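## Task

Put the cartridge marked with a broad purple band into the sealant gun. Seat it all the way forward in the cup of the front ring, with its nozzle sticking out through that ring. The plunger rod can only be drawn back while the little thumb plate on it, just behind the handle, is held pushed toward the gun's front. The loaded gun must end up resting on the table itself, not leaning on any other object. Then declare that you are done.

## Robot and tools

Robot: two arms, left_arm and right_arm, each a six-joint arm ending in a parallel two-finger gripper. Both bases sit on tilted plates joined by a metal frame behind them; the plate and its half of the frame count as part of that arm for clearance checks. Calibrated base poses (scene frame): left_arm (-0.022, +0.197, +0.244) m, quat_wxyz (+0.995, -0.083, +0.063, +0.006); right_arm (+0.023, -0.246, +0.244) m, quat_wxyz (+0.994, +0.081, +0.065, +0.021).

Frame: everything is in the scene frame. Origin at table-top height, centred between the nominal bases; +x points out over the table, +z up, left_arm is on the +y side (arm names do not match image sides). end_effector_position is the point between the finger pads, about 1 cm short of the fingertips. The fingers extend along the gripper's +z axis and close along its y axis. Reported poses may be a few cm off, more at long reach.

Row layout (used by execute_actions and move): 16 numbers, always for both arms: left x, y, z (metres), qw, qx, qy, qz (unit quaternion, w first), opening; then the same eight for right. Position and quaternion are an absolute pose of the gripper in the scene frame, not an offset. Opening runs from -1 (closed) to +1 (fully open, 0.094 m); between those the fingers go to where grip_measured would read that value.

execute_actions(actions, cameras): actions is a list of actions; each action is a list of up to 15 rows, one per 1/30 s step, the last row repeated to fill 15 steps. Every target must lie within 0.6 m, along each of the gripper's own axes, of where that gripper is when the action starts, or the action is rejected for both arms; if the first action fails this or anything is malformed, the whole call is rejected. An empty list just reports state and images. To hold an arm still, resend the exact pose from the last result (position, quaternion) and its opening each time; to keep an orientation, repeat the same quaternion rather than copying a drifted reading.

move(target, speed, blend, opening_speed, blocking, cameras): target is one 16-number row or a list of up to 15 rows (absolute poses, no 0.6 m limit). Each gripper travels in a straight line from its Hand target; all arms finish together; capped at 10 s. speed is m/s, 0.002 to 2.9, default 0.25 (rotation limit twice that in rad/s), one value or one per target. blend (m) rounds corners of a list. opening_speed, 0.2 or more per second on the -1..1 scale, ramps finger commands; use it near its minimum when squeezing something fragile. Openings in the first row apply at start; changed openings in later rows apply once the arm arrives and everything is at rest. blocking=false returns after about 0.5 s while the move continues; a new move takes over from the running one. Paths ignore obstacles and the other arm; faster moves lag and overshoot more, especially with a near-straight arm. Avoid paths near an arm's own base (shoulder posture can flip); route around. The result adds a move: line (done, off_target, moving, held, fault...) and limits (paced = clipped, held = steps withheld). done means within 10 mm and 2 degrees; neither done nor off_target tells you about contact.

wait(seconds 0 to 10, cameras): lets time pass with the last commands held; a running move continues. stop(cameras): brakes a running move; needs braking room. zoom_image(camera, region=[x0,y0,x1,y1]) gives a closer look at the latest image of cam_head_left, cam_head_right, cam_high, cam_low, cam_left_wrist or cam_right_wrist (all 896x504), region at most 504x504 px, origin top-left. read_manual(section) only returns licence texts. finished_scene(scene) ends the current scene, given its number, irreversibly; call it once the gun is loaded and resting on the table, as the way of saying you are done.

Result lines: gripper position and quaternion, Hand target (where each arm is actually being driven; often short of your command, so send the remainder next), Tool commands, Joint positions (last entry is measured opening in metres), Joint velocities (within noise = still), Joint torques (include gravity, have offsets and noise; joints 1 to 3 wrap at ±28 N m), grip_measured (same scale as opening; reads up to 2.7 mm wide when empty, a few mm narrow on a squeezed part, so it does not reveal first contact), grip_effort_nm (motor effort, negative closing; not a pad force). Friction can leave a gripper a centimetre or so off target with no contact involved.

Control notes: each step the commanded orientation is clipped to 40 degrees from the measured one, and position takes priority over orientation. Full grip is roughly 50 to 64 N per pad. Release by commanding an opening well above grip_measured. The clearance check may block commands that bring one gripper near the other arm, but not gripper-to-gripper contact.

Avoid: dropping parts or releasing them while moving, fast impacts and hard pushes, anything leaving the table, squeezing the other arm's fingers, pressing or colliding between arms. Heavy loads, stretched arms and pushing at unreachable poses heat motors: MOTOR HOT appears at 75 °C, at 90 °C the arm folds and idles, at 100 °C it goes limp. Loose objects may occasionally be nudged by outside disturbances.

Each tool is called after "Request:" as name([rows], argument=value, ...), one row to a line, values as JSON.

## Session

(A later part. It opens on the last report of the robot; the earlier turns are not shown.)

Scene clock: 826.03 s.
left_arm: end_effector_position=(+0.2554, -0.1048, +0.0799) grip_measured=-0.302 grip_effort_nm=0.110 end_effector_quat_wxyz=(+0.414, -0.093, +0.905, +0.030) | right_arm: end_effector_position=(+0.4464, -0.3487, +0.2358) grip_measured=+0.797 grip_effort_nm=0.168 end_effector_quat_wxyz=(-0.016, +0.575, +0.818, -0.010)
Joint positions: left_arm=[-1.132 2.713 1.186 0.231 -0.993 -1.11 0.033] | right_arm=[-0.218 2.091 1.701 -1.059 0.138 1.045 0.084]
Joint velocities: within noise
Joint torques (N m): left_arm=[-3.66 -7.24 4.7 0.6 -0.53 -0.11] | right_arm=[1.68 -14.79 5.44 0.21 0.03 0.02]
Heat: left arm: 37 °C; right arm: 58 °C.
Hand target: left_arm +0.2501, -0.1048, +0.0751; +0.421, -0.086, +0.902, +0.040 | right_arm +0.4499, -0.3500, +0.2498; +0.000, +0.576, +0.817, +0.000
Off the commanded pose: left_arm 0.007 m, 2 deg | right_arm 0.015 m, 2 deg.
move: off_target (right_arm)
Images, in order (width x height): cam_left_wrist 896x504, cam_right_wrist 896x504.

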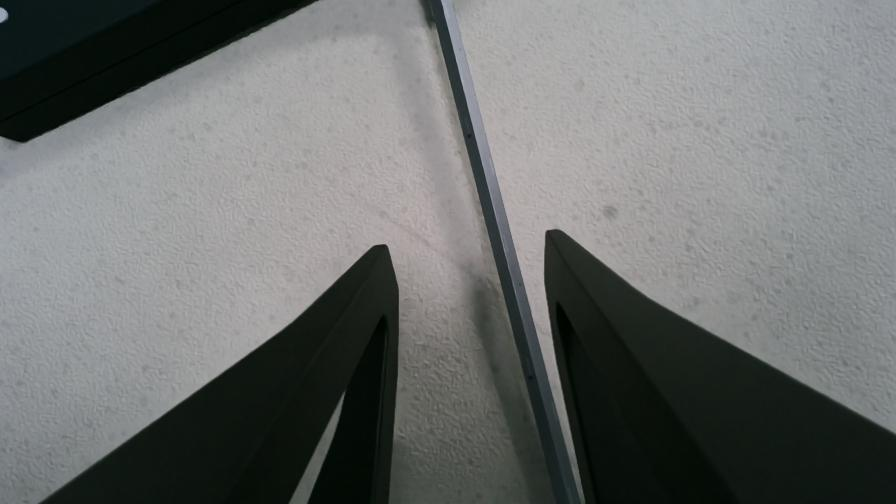

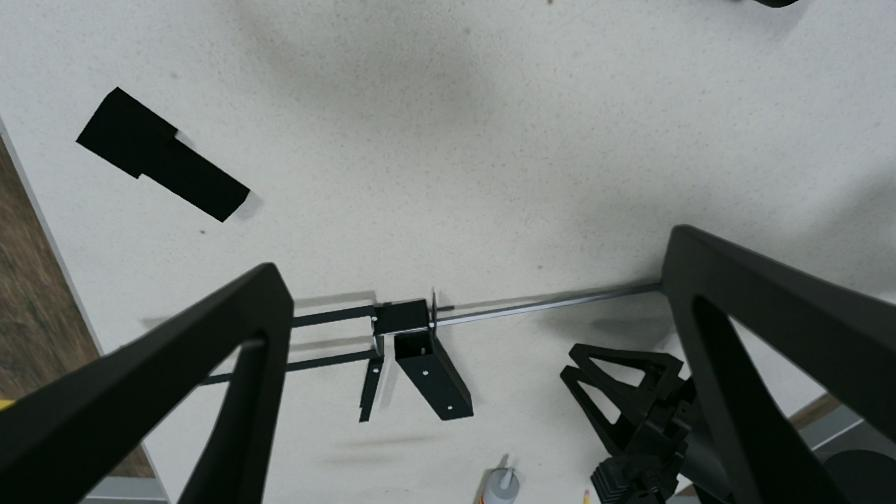

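Request:
move([
  [0.262, -0.117, 0.060, 0.4174, -0.1418, 0.8951, 0.0661, -0.3, 0.45, -0.35, 0.25, 0, 0.5764, 0.8171, 0, 0.8],
  [0.29, -0.108, 0.017, 0.4174, -0.1418, 0.8951, 0.0661, -0.3, 0.45, -0.35, 0.25, 0, 0.5764, 0.8171, 0, 0.8],
], speed=[0.1,0.08], cameras=["cam_left_wrist"])

Scene clock: 833.87 s.
left_arm: end_effector_position=(+0.2899, -0.1095, +0.0241) grip_measured=-0.302 grip_effort_nm=0.115 end_effector_quat_wxyz=(+0.413, -0.144, +0.897, +0.062) | right_arm: end_effector_position=(+0.4465, -0.3486, +0.2358) grip_measured=+0.797 grip_effort_nm=0.168 end_effector_quat_wxyz=(-0.017, +0.575, +0.818, -0.010)
Joint positions: left_arm=[-1.04 2.948 1.486 0.142 -1.018 -1.149 0.033] | right_arm=[-0.218 2.091 1.701 -1.059 0.137 1.045 0.084]
Joint velocities: within noise
Joint torques (N m): left_arm=[-2.17 -8.12 4.62 0.82 -0.42 0.17] | right_arm=[1.59 -14.9 5.45 0.22 -0.04 0]
Heat: left arm: 37 °C; right arm: 63 °C.
Hand target: left_arm +0.2898, -0.1078, +0.0171; +0.417, -0.142, +0.895, +0.066 | right_arm +0.4499, -0.3500, +0.2498; +0.000, +0.576, +0.817, +0.000
Off the commanded pose: left_arm 0.007 m, 1 deg | right_arm 0.015 m, 2 deg.
move: off_target (right_arm)
Images, in order (width x height): cam_left_wrist 896x504.

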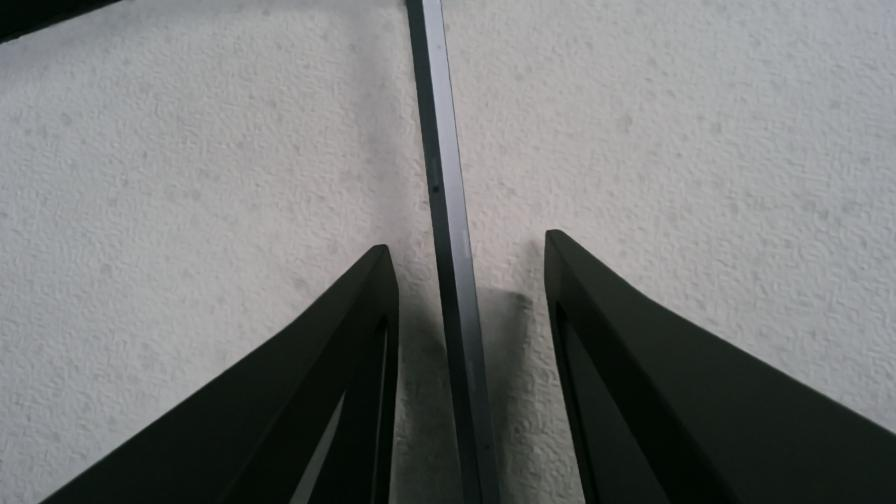

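Request:
move([
  [0.29, -0.106, 0.017, 0.4174, -0.1418, 0.8951, 0.0661, -1, 0.38, -0.30, 0.25, 0, 0.6, 0.8, 0, 1],
  [0.238, -0.123, 0.019, 0.4174, -0.1418, 0.8951, 0.0661, -1, 0.32, -0.42, 0.18, 0, 0.7585, 0.6517, 0, 1],
], speed=[0.1,0.06], opening_speed=2)

Scene clock: 842.80 s.
left_arm: end_effector_position=(+0.2470, -0.1237, +0.0247) grip_measured=-0.865 grip_effort_nm=-1.033 end_effector_quat_wxyz=(+0.411, -0.153, +0.897, +0.057) | right_arm: end_effector_position=(+0.3215, -0.4195, +0.1859) grip_measured=+0.997 grip_effort_nm=0.168 end_effector_quat_wxyz=(+0.003, +0.754, +0.657, +0.000)
Joint positions: left_arm=[-1.155 2.969 1.524 -0.061 -1.029 -1.387 0.006] | right_arm=[-0.537 1.801 1.057 -0.628 0.079 1.206 0.094]
Joint velocities: within noise
Joint torques (N m): left_arm=[-4.33 -8.03 4.81 0.25 -0.5 -0.2] | right_arm=[0.12 -7.24 4.63 0.39 0.01 0.1]
Heat: left arm: 38 °C; right arm: 63 °C.
Hand target: left_arm +0.2382, -0.1228, +0.0192; +0.418, -0.141, +0.895, +0.065 | right_arm +0.3198, -0.4199, +0.1801; +0.000, +0.759, +0.652, +0.000
Off the commanded pose: left_arm 0.011 m, 2 deg | right_arm 0.006 m, 1 deg.
move: off_target (left_arm)

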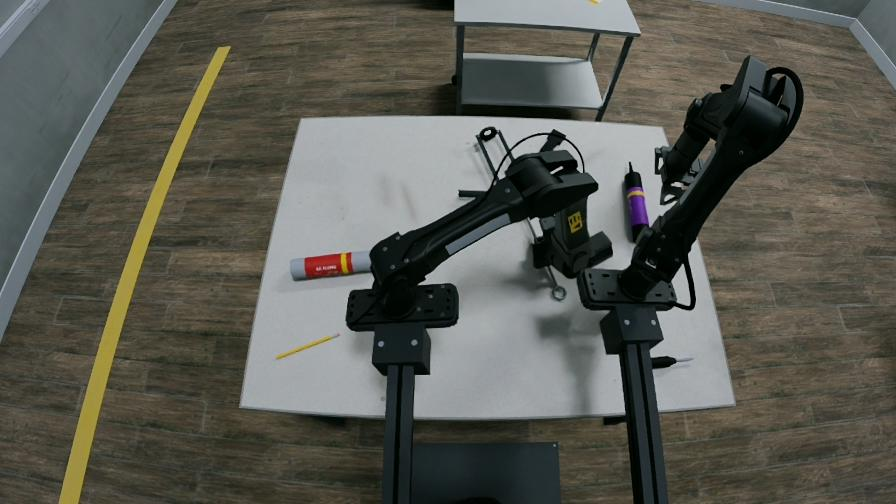

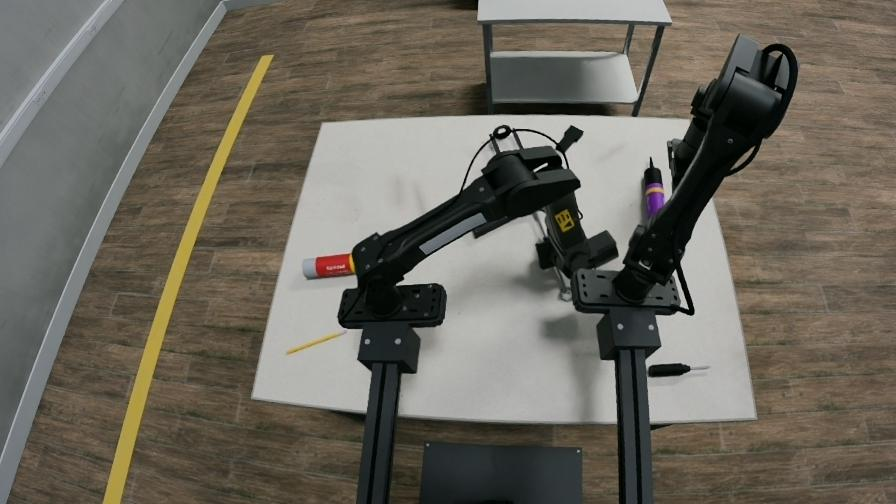

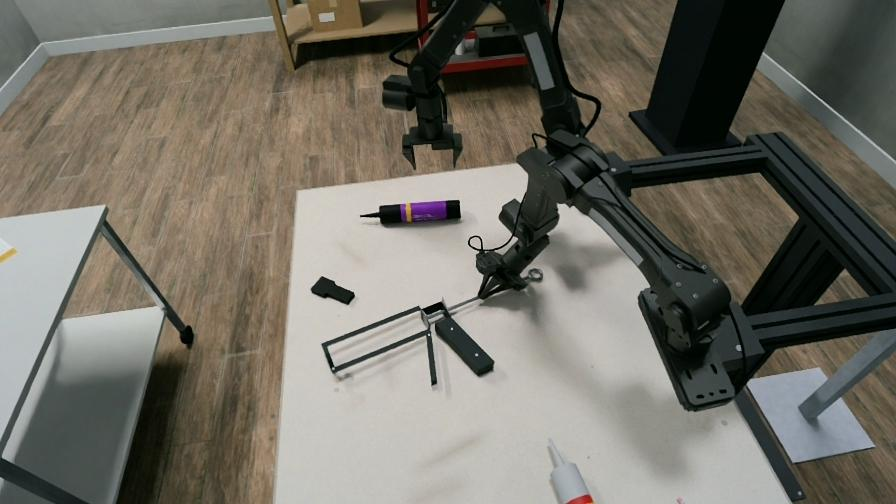

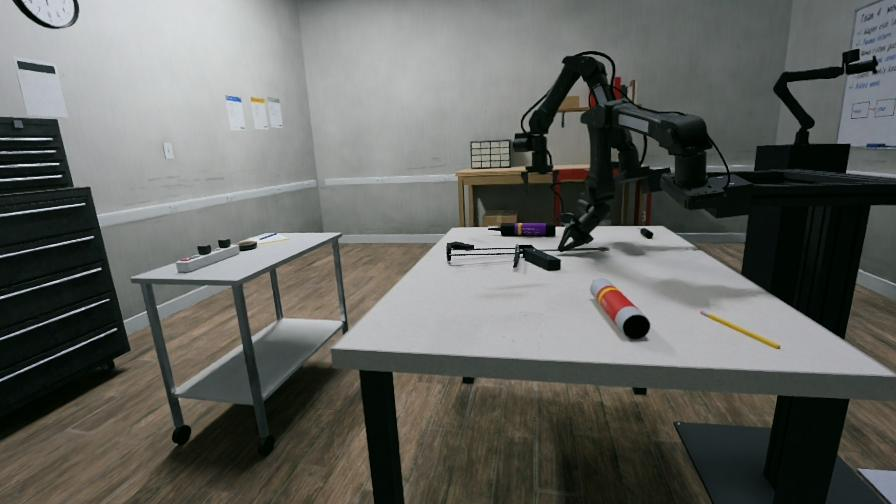

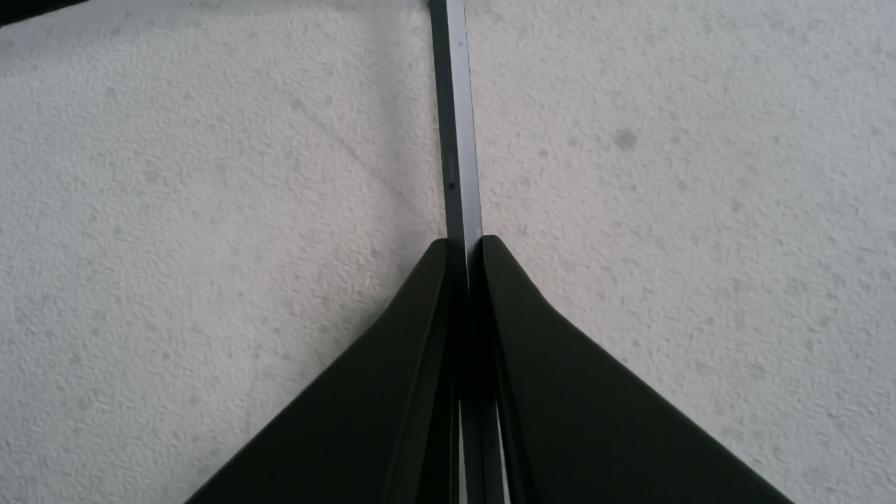

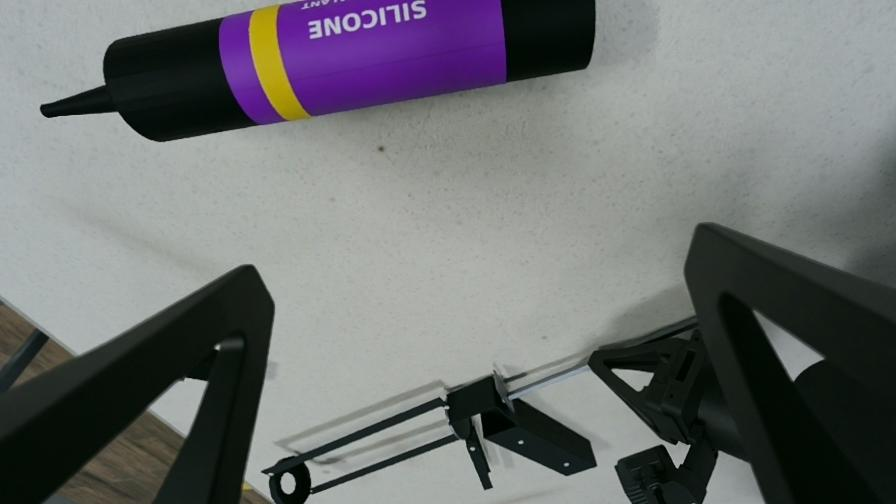

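Request:
move([
  [0.238, -0.123, 0.019, 0.4174, -0.1418, 0.8951, 0.0661, -1, 0.378, -0.436, 0.12, 0, 0.0645, 0.9979, 0, 1],
], speed=[0.2], cameras=["cam_right_wrist","cam_high"])

Scene clock: 859.40 s.
left_arm: end_effector_position=(+0.2470, -0.1237, +0.0248) grip_measured=-0.865 grip_effort_nm=-1.023 end_effector_quat_wxyz=(+0.411, -0.153, +0.897, +0.057) | right_arm: end_effector_position=(+0.3658, -0.4347, +0.1214) grip_measured=+0.997 grip_effort_nm=0.168 end_effector_quat_wxyz=(-0.013, +0.072, +0.997, +0.006)
Joint positions: left_arm=[-1.155 2.969 1.524 -0.062 -1.029 -1.387 0.006] | right_arm=[-0.529 2.125 1.285 -0.566 0.078 -0.349 0.094]
Joint velocities: within noise
Joint torques (N m): left_arm=[-4.48 -8.14 4.88 0.25 -0.49 -0.16] | right_arm=[1.91 -9.28 6.54 0.37 0.05 0]
Heat: left arm: 40 °C; right arm: 57 °C.
Hand target: left_arm +0.2382, -0.1229, +0.0192; +0.418, -0.141, +0.895, +0.065 | right_arm +0.3778, -0.4358, +0.1204; +0.000, +0.065, +0.998, +0.000
Off the commanded pose: left_arm 0.011 m, 2 deg | right_arm 0.012 m, 2 deg.
move: off_target (left_arm, right_arm)
Images, in order (width x height): cam_high 896x504, cam_right_wrist 896x504.

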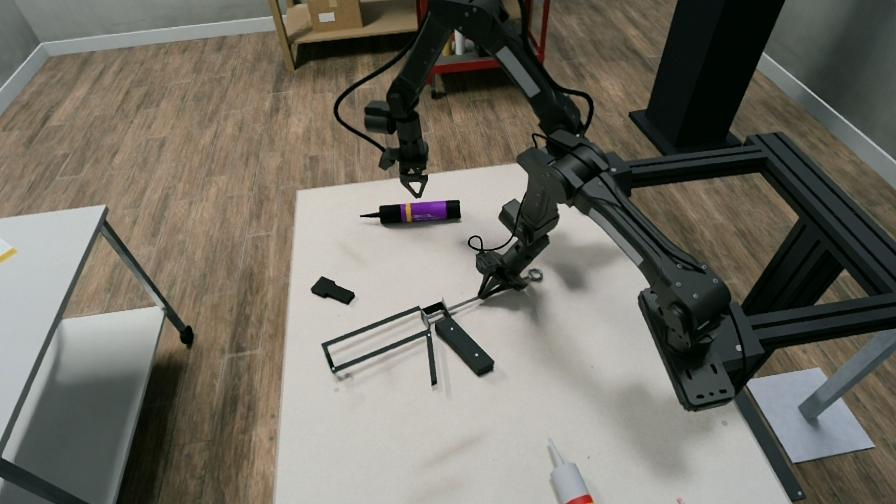

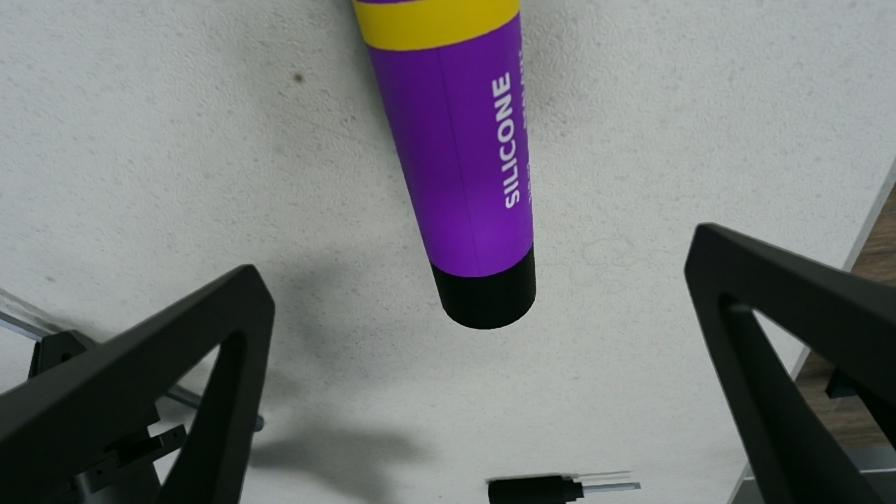

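Request:
move([
  [0.238, -0.123, 0.019, 0.4174, -0.1418, 0.8951, 0.0661, -1, 0.374, -0.437, 0.034, 0, 0.0610, 0.9981, 0, 1],
], speed=[0.12], cameras=["cam_right_wrist"])

Scene clock: 867.33 s.
left_arm: end_effector_position=(+0.2470, -0.1237, +0.0248) grip_measured=-0.865 grip_effort_nm=-1.023 end_effector_quat_wxyz=(+0.411, -0.153, +0.897, +0.057) | right_arm: end_effector_position=(+0.3668, -0.4302, +0.0367) grip_measured=+0.997 grip_effort_nm=0.164 end_effector_quat_wxyz=(-0.013, +0.059, +0.998, +0.005)
Joint positions: left_arm=[-1.155 2.969 1.524 -0.062 -1.029 -1.387 0.006] | right_arm=[-0.534 2.374 1.313 -0.342 0.078 -0.38 0.094]
Joint velocities: within noise
Joint torques (N m): left_arm=[-4.31 -8.14 4.68 0.26 -0.5 -0.18] | right_arm=[0.31 -10.02 5.08 0.44 -0.01 -0.05]
Heat: left arm: 41 °C; right arm: 57 °C.
Hand target: left_arm +0.2382, -0.1229, +0.0192; +0.418, -0.141, +0.895, +0.065 | right_arm +0.3738, -0.4369, +0.0343; +0.000, +0.061, +0.998, +0.000
Off the commanded pose: left_arm 0.011 m, 2 deg | right_arm 0.010 m, 2 deg.
move: off_target (left_arm)
Images, in order (width x height): cam_right_wrist 896x504.

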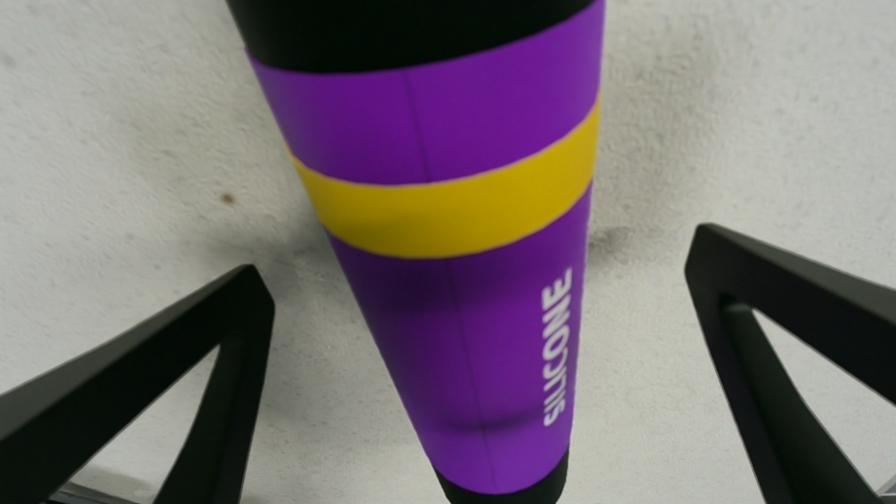

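Request:
move([
  [0.238, -0.123, 0.019, 0.4174, -0.1418, 0.8951, 0.0661, -1, 0.374, -0.438, 0.035, 0, 0.0610, 0.9981, 0, -0.15],
], speed=[0.12], opening_speed=0.8, cameras=["cam_right_wrist"])

Scene clock: 871.73 s.
left_arm: end_effector_position=(+0.2470, -0.1236, +0.0248) grip_measured=-0.865 grip_effort_nm=-1.028 end_effector_quat_wxyz=(+0.411, -0.153, +0.897, +0.057) | right_arm: end_effector_position=(+0.3671, -0.4303, +0.0367) grip_measured=-0.004 grip_effort_nm=-1.004 end_effector_quat_wxyz=(-0.012, +0.057, +0.998, +0.005)
Joint positions: left_arm=[-1.155 2.969 1.524 -0.062 -1.029 -1.387 0.006] | right_arm=[-0.534 2.374 1.313 -0.341 0.078 -0.383 0.047]
Joint velocities: within noise
Joint torques (N m): left_arm=[-4.45 -8.06 4.71 0.28 -0.49 -0.19] | right_arm=[0.14 -10.21 5.22 0.37 -0.02 -0.04]
Heat: left arm: 41 °C; right arm: 56 °C.
Hand target: left_arm +0.2382, -0.1228, +0.0192; +0.418, -0.141, +0.895, +0.065 | right_arm +0.3739, -0.4379, +0.0353; +0.000, +0.061, +0.998, +0.000
Off the commanded pose: left_arm 0.011 m, 2 deg | right_arm 0.010 m, 2 deg.
move: off_target (left_arm)
Images, in order (width x height): cam_right_wrist 896x504.

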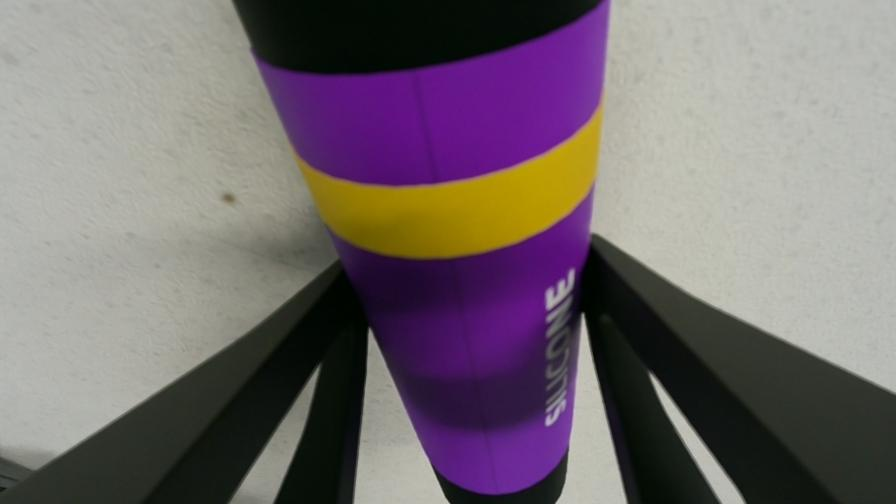

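Request:
move([
  [0.238, -0.123, 0.019, 0.4174, -0.1418, 0.8951, 0.0661, -1, 0.374, -0.436, 0.14, 0, 0.0610, 0.9981, 0, -0.25],
  [0.238, -0.123, 0.019, 0.4174, -0.1418, 0.8951, 0.0661, -1, 0.53, -0.135, 0.17, 0, -0.1650, 0.9863, 0, -0.25],
], speed=[0.12,0.2], cameras=["cam_right_wrist","cam_high","cam_head_left"])

Scene clock: 883.80 s.
left_arm: end_effector_position=(+0.2470, -0.1236, +0.0248) grip_measured=-0.865 grip_effort_nm=-1.033 end_effector_quat_wxyz=(+0.411, -0.153, +0.897, +0.057) | right_arm: end_effector_position=(+0.5232, -0.1369, +0.1603) grip_measured=-0.005 grip_effort_nm=-1.004 end_effector_quat_wxyz=(-0.009, -0.167, +0.986, +0.004)
Joint positions: left_arm=[-1.155 2.969 1.524 -0.062 -1.029 -1.387 0.006] | right_arm=[0.211 2.625 2.241 -1.114 0.179 -0.088 0.047]
Joint velocities: within noise
Joint torques (N m): left_arm=[-4.46 -8.12 4.74 0.26 -0.51 -0.18] | right_arm=[3.45 -13.85 9.66 -0.02 0.1 0.09]
Heat: left arm: 41 °C; right arm: 57 °C.
Hand target: left_arm +0.2382, -0.1228, +0.0192; +0.418, -0.141, +0.895, +0.065 | right_arm +0.5298, -0.1350, +0.1701; +0.001, -0.165, +0.986, +0.000
Off the commanded pose: left_arm 0.011 m, 2 deg | right_arm 0.012 m, 1 deg.
move: off_target (left_arm, right_arm)
Images, in order (width x height): cam_head_left 896x504, cam_high 896x504, cam_right_wrist 896x504.

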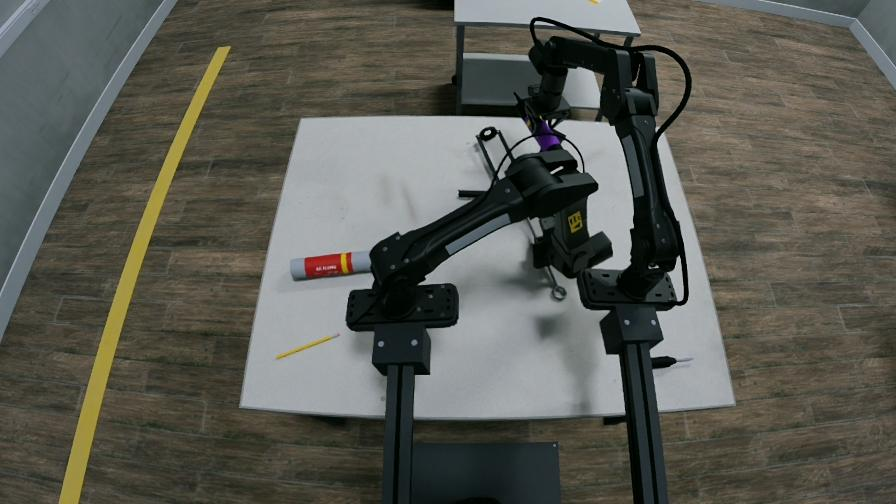

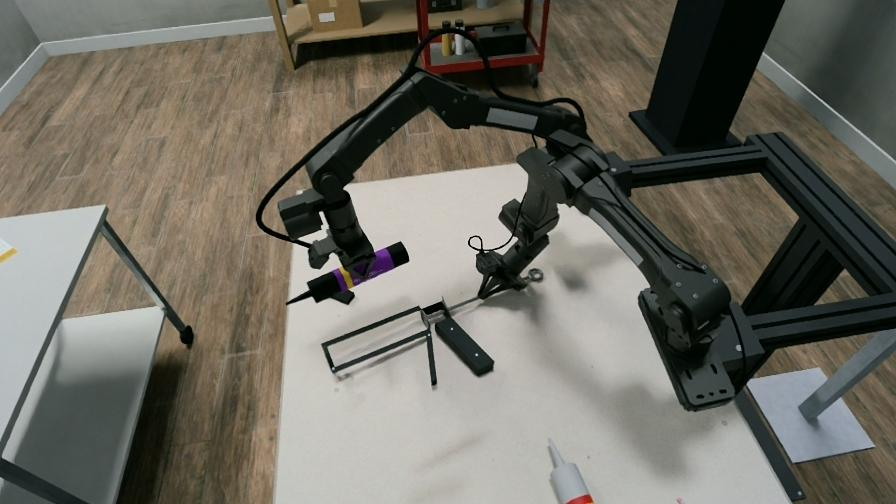

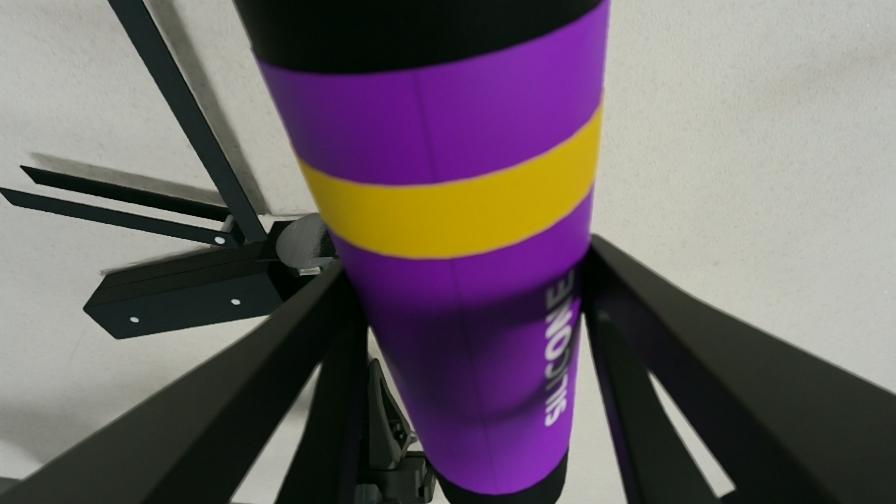

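Request:
zoom_image(camera="cam_right_wrist", region=[60, 0, 360, 300])

Scaled by 1.680 from the camera's 896x504 image, which has a finer 1280x720 frame.

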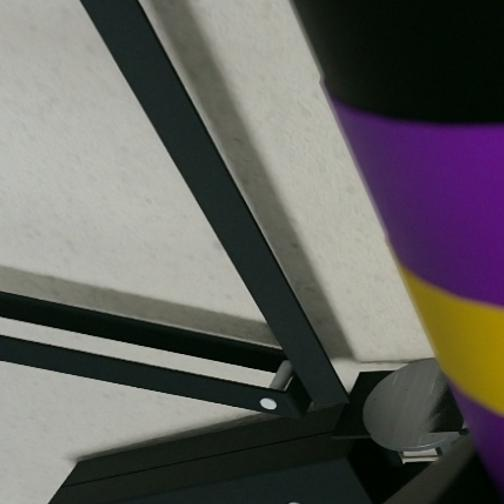

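Request:
move([
  [0.238, -0.123, 0.022, 0.4174, -0.1418, 0.8951, 0.0661, -0.3, 0.53, -0.135, 0.17, 0, -0.1650, 0.9863, 0, -0.25],
  [0.20, -0.09, 0.12, 0.4174, -0.1418, 0.8951, 0.0661, -0.3, 0.53, -0.135, 0.17, 0, -0.1650, 0.9863, 0, -0.25],
  [0.30, 0.12, 0.22, 0.2, -0.35, 0.9, 0.0, -0.8, 0.53, -0.135, 0.17, 0, -0.1650, 0.9863, 0, -0.25],
], speed=[0.05,0.15,0.25], cameras=["cam_head_left"])

Request:
move([
  [0.50, 0.15, 0.20, -0.0346, -0.6082, 0.7926, -0.0265, -0.8, 0.53, -0.135, 0.17, 0, -0.1650, 0.9863, 0, -0.25],
], speed=[0.25], cameras=["cam_left_wrist","cam_right_wrist","cam_high"])

Scene clock: 937.43 s.
left_arm: end_effector_position=(+0.2121, -0.0920, +0.0343) grip_measured=-0.302 grip_effort_nm=0.120 end_effector_quat_wxyz=(+0.399, -0.121, +0.905, +0.086) | right_arm: end_effector_position=(+0.5228, -0.1370, +0.1603) grip_measured=-0.005 grip_effort_nm=-1.009 end_effector_quat_wxyz=(-0.010, -0.167, +0.986, +0.004)
Joint positions: left_arm=[-1.213 2.897 1.364 -0.131 -1.017 -1.466 0.033] | right_arm=[0.211 2.625 2.241 -1.115 0.179 -0.088 0.047]
Joint velocities: within noise
Joint torques (N m): left_arm=[-1.95 -9.09 3.02 0.28 -0.44 0.04] | right_arm=[3.49 -13.9 9.44 -0.03 0.09 0.08]
Heat: left arm: 42 °C; right arm: 68 °C.
Hand target: left_arm +0.2137, -0.0906, +0.0336; +0.403, -0.121, +0.903, +0.089 | right_arm +0.5297, -0.1350, +0.1701; +0.001, -0.165, +0.986, +0.000
Tool commands: left_gripper/opening=-0.3 right_gripper/opening=-0.25
Off the commanded pose: left_arm 0.295 m, 36 deg | right_arm 0.012 m, 1 deg.
move: held (left_arm; a check stopped the path), off_target (right_arm; braked when a check withheld steps of left_arm); path passed 1 of 3 targets; target 3's new opening was not sent; limits=held
pose unreachable (left arm): on one or more control steps of this call, first in action 0 (counted from 0), this arm could not follow its commanded pose, so it was not sent that pose on those steps. It may still have moved: this result reports where it is.
cause: moving toward the commanded pose would bring a part of the arm too close to another arm (this arm's wrist (the part past joint 4) and the right arm's base or mounting).
Images, in order (width x height): cam_head_left 896x504.

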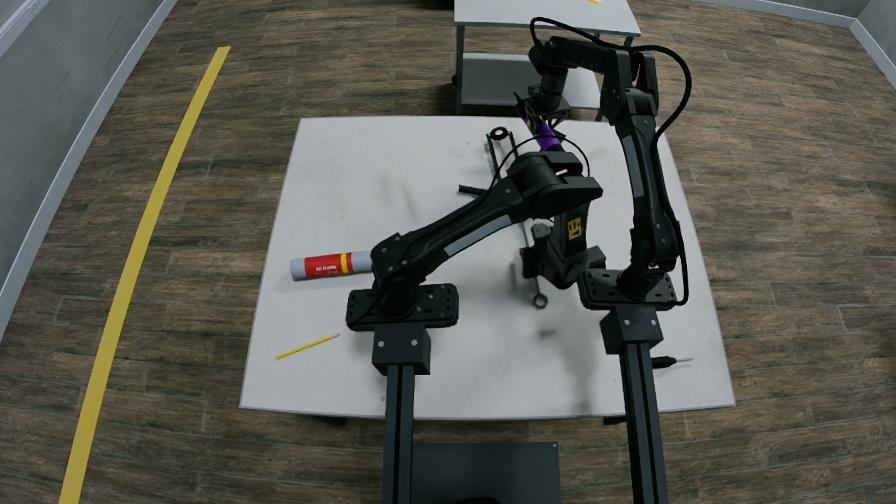

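Scene clock: 941.33 s.
left_arm: end_effector_position=(+0.5022, +0.1550, +0.2079) grip_measured=-0.797 grip_effort_nm=-0.129 end_effector_quat_wxyz=(-0.024, -0.607, +0.794, -0.033) | right_arm: end_effector_position=(+0.5227, -0.1370, +0.1603) grip_measured=-0.005 grip_effort_nm=-1.004 end_effector_quat_wxyz=(-0.010, -0.167, +0.986, +0.004)
Joint positions: left_arm=[-0.123 2.596 2.412 -1.269 -0.098 -1.407 0.01] | right_arm=[0.211 2.625 2.241 -1.116 0.179 -0.088 0.047]
Joint velocities: within noise
Joint torques (N m): left_arm=[-3.12 -9.91 9.13 0.11 0.07 -0.11] | right_arm=[3.44 -13.78 9.72 -0.02 0.1 0.07]
Heat: left arm: 43 °C; right arm: 69 °C.
Hand target: left_arm +0.4998, +0.1501, +0.2000; -0.034, -0.608, +0.793, -0.027 | right_arm +0.5297, -0.1350, +0.1701; +0.001, -0.165, +0.986, +0.000
Off the commanded pose: left_arm 0.010 m, 1 deg | right_arm 0.012 m, 1 deg.
move: off_target (right_arm)
Images, in order (width x height): cam_high 896x504, cam_left_wrist 896x504, cam_right_wrist 896x504.

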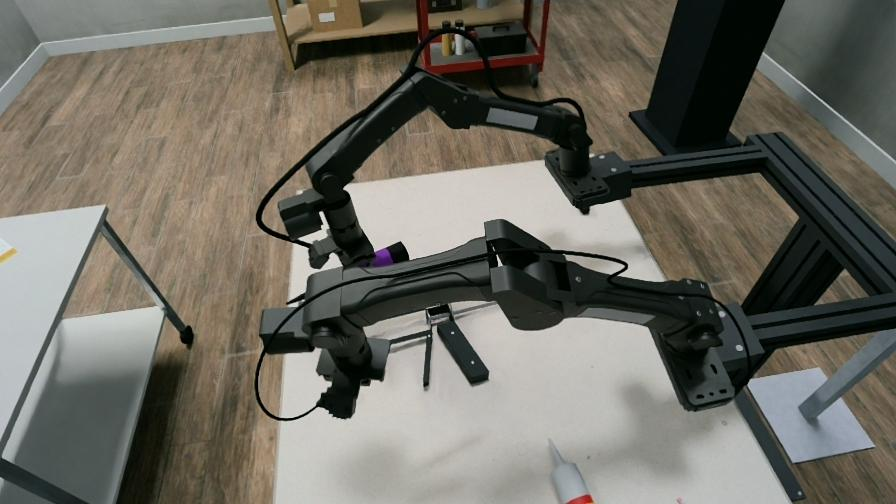

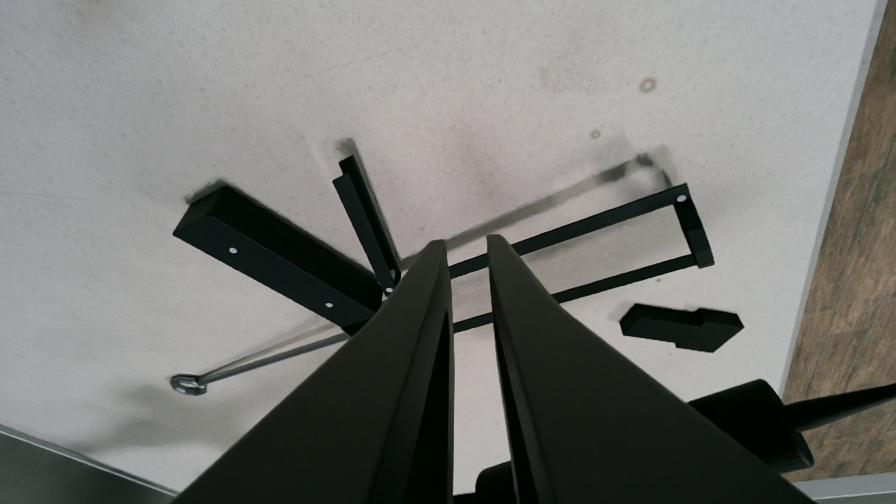

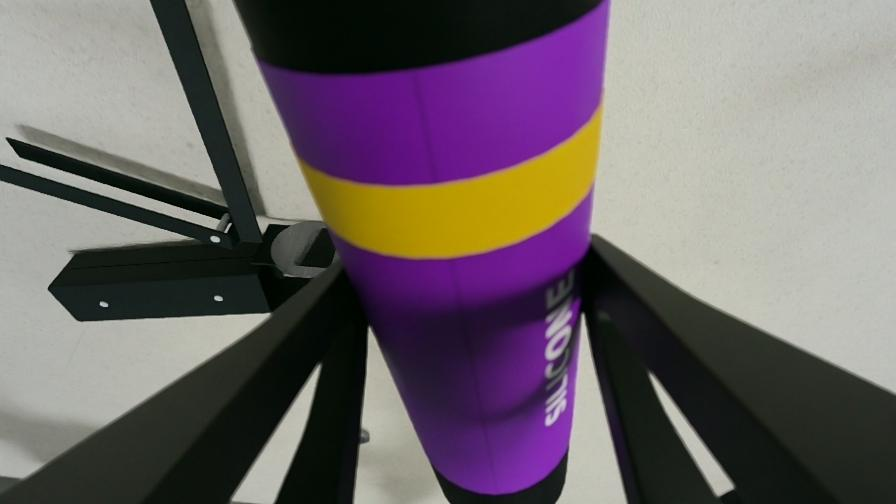

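Request:
move([
  [0.50, 0.15, 0.20, -0.0346, -0.6082, 0.7926, -0.0265, -0.8, 0.448, -0.067, 0.15, -0.1214, -0.0908, 0.9883, -0.0112, -0.25],
], speed=[0.2], cameras=["cam_left_wrist","cam_right_wrist","cam_high"])

Scene clock: 953.07 s.
left_arm: end_effector_position=(+0.5017, +0.1549, +0.2079) grip_measured=-0.797 grip_effort_nm=-0.129 end_effector_quat_wxyz=(-0.025, -0.607, +0.794, -0.032) | right_arm: end_effector_position=(+0.4503, -0.0728, +0.1405) grip_measured=-0.005 grip_effort_nm=-1.009 end_effector_quat_wxyz=(-0.115, -0.089, +0.989, -0.014)
Joint positions: left_arm=[-0.123 2.596 2.412 -1.271 -0.097 -1.408 0.01] | right_arm=[0.361 2.726 2.273 -1.286 0.151 0.258 0.047]
Joint velocities: within noise
Joint torques (N m): left_arm=[-3.11 -9.83 9.02 0.11 0.07 -0.11] | right_arm=[4.15 -13.63 8.7 -0.73 -0.11 0.05]
Heat: left arm: 41 °C; right arm: 69 °C.
Hand target: left_arm +0.4997, +0.1501, +0.2000; -0.034, -0.608, +0.793, -0.027 | right_arm +0.4479, -0.0671, +0.1499; -0.120, -0.091, +0.989, -0.011
Off the commanded pose: left_arm 0.009 m, 1 deg | right_arm 0.011 m, 1 deg.
move: off_target (right_arm)
Images, in order (width x height): cam_high 896x504, cam_left_wrist 896x504, cam_right_wrist 896x504.

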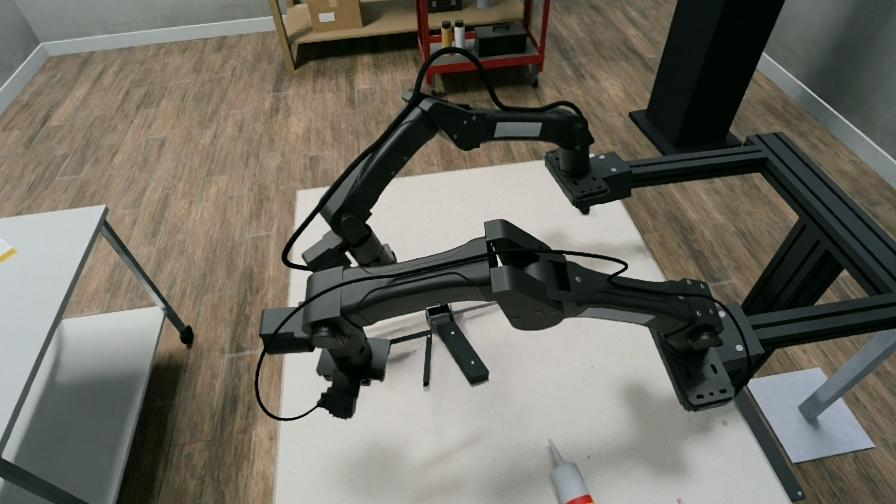

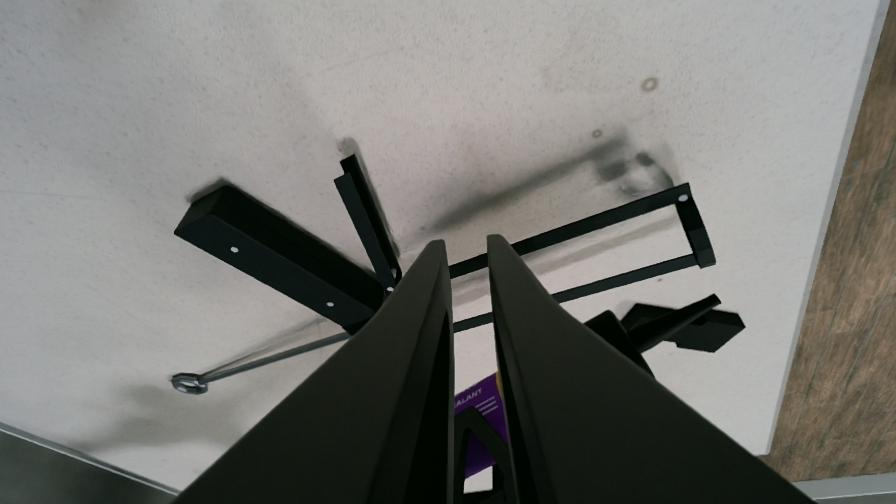

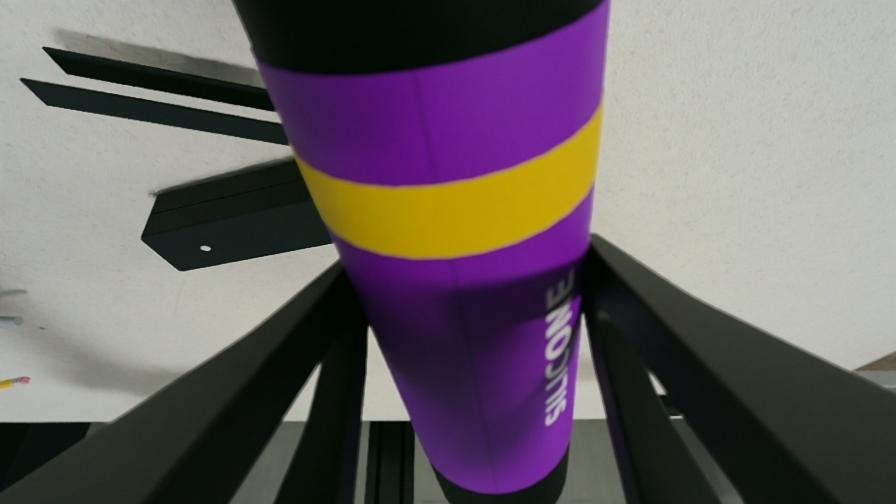

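Request:
move([
  [0.50, 0.15, 0.20, -0.0346, -0.6082, 0.7926, -0.0265, 1, 0.446, -0.062, 0.105, -0.1214, -0.0908, 0.9883, -0.0112, -0.25],
], speed=[0.1], cameras=["cam_left_wrist","cam_right_wrist"])

Scene clock: 956.50 s.
left_arm: end_effector_position=(+0.5016, +0.1550, +0.2079) grip_measured=+0.997 grip_effort_nm=0.139 end_effector_quat_wxyz=(-0.025, -0.607, +0.794, -0.032) | right_arm: end_effector_position=(+0.4395, -0.0675, +0.0957) grip_measured=-0.005 grip_effort_nm=-1.004 end_effector_quat_wxyz=(-0.130, -0.091, +0.987, -0.019)
Joint positions: left_arm=[-0.123 2.596 2.412 -1.272 -0.097 -1.408 0.094] | right_arm=[0.361 2.824 2.273 -1.222 0.151 0.259 0.047]
Joint velocities: within noise
Joint torques (N m): left_arm=[-3.26 -9.83 9.01 0.11 0.04 -0.12] | right_arm=[3.52 -14.23 7.84 -0.48 -0.11 0.02]
Heat: left arm: 41 °C; right arm: 68 °C.
Hand target: left_arm +0.4997, +0.1501, +0.2000; -0.034, -0.608, +0.793, -0.027 | right_arm +0.4457, -0.0621, +0.1050; -0.121, -0.091, +0.988, -0.011
Off the commanded pose: left_arm 0.009 m, 1 deg | right_arm 0.013 m, 1 deg.
move: off_target (right_arm)
Images, in order (width x height): cam_left_wrist 896x504, cam_right_wrist 896x504.

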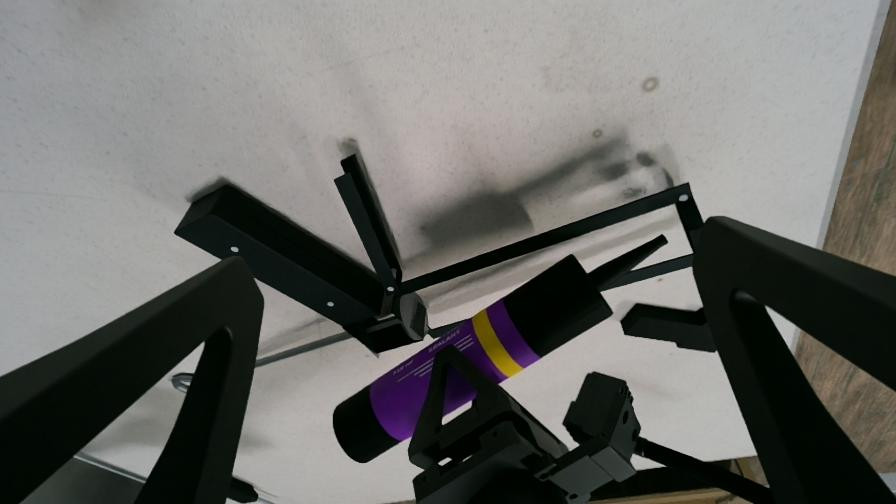

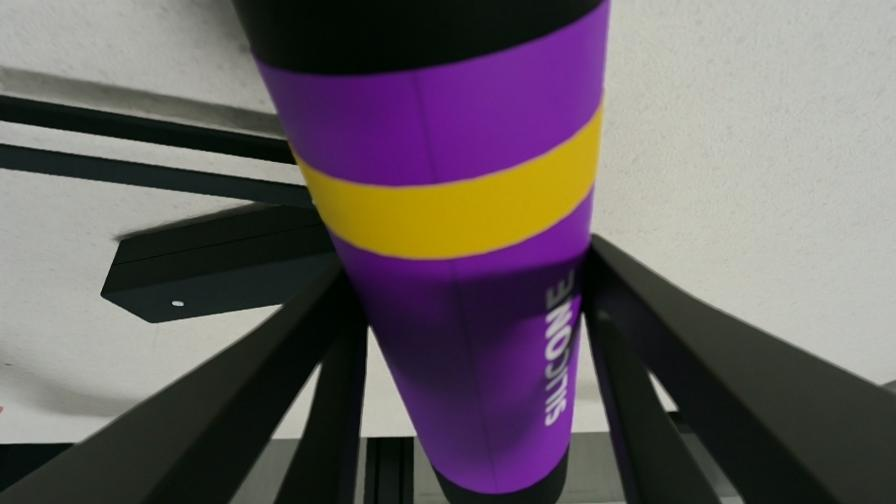

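Request:
zoom_image(camera="cam_left_wrist", region=[320, 150, 730, 480])

Scaled by 1.229 from the camera's 896x504 image, which has a finer 1280x720 frame.

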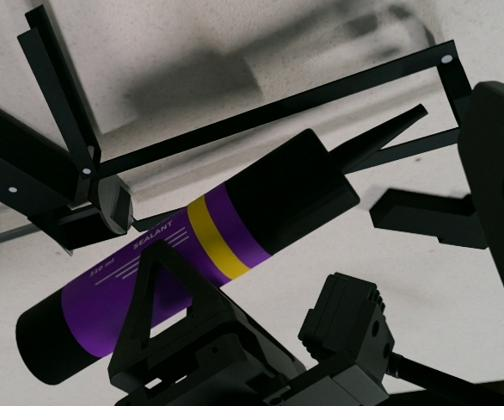

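Request:
move([
  [0.49, 0.20, 0.10, -0.2713, -0.5721, 0.7456, -0.2082, 1, 0.444, -0.064, 0.105, -0.1220, -0.0653, 0.9904, -0.0080, -0.25],
], speed=[0.2], cameras=["cam_left_wrist","cam_right_wrist"])

Scene clock: 985.23 s.
left_arm: end_effector_position=(+0.4932, +0.2052, +0.1047) grip_measured=+0.997 grip_effort_nm=0.139 end_effector_quat_wxyz=(-0.219, -0.593, +0.742, -0.224) | right_arm: end_effector_position=(+0.4400, -0.0654, +0.0927) grip_measured=-0.005 grip_effort_nm=-1.004 end_effector_quat_wxyz=(-0.126, -0.072, +0.989, -0.017)
Joint positions: left_arm=[0.189 3.033 2.839 -1.425 0.468 -1.103 0.094] | right_arm=[0.361 2.824 2.262 -1.201 0.145 0.294 0.047]
Joint velocities: within noise
Joint torques (N m): left_arm=[-2.61 -10.7 8.34 -0.27 0.39 0.18] | right_arm=[2.97 -16.06 5.55 -0.42 -0.16 0.1]
Heat: left arm: 40 °C; right arm: 63 °C.
Hand target: left_arm +0.4893, +0.1998, +0.1001; -0.230, -0.588, +0.742, -0.227 | right_arm +0.4439, -0.0640, +0.1048; -0.122, -0.066, +0.990, -0.008
Off the commanded pose: left_arm 0.008 m, 7 deg | right_arm 0.013 m, 1 deg.
elbow stopped short (left arm): the move would have taken joint 3 (elbow) straighter than the controller allows.
move: off_target (left_arm, right_arm)
Images, in order (width x height): cam_left_wrist 896x504, cam_right_wrist 896x504.

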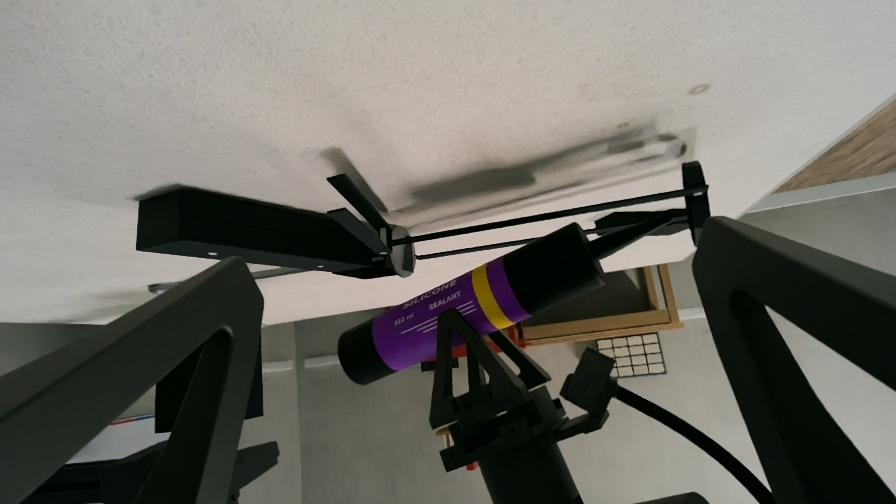

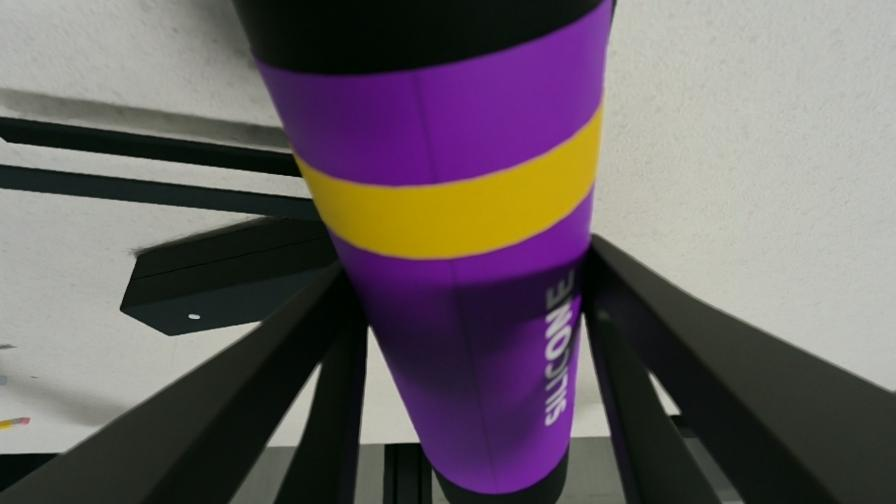

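Request:
zoom_image(camera="cam_left_wrist", region=[320, 140, 730, 400])

Scaled by 1.229 from the camera's 896x504 image, which has a finer 1280x720 frame.

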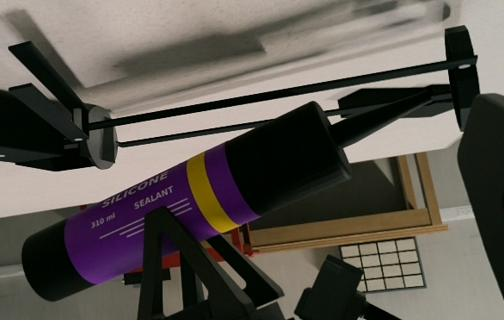

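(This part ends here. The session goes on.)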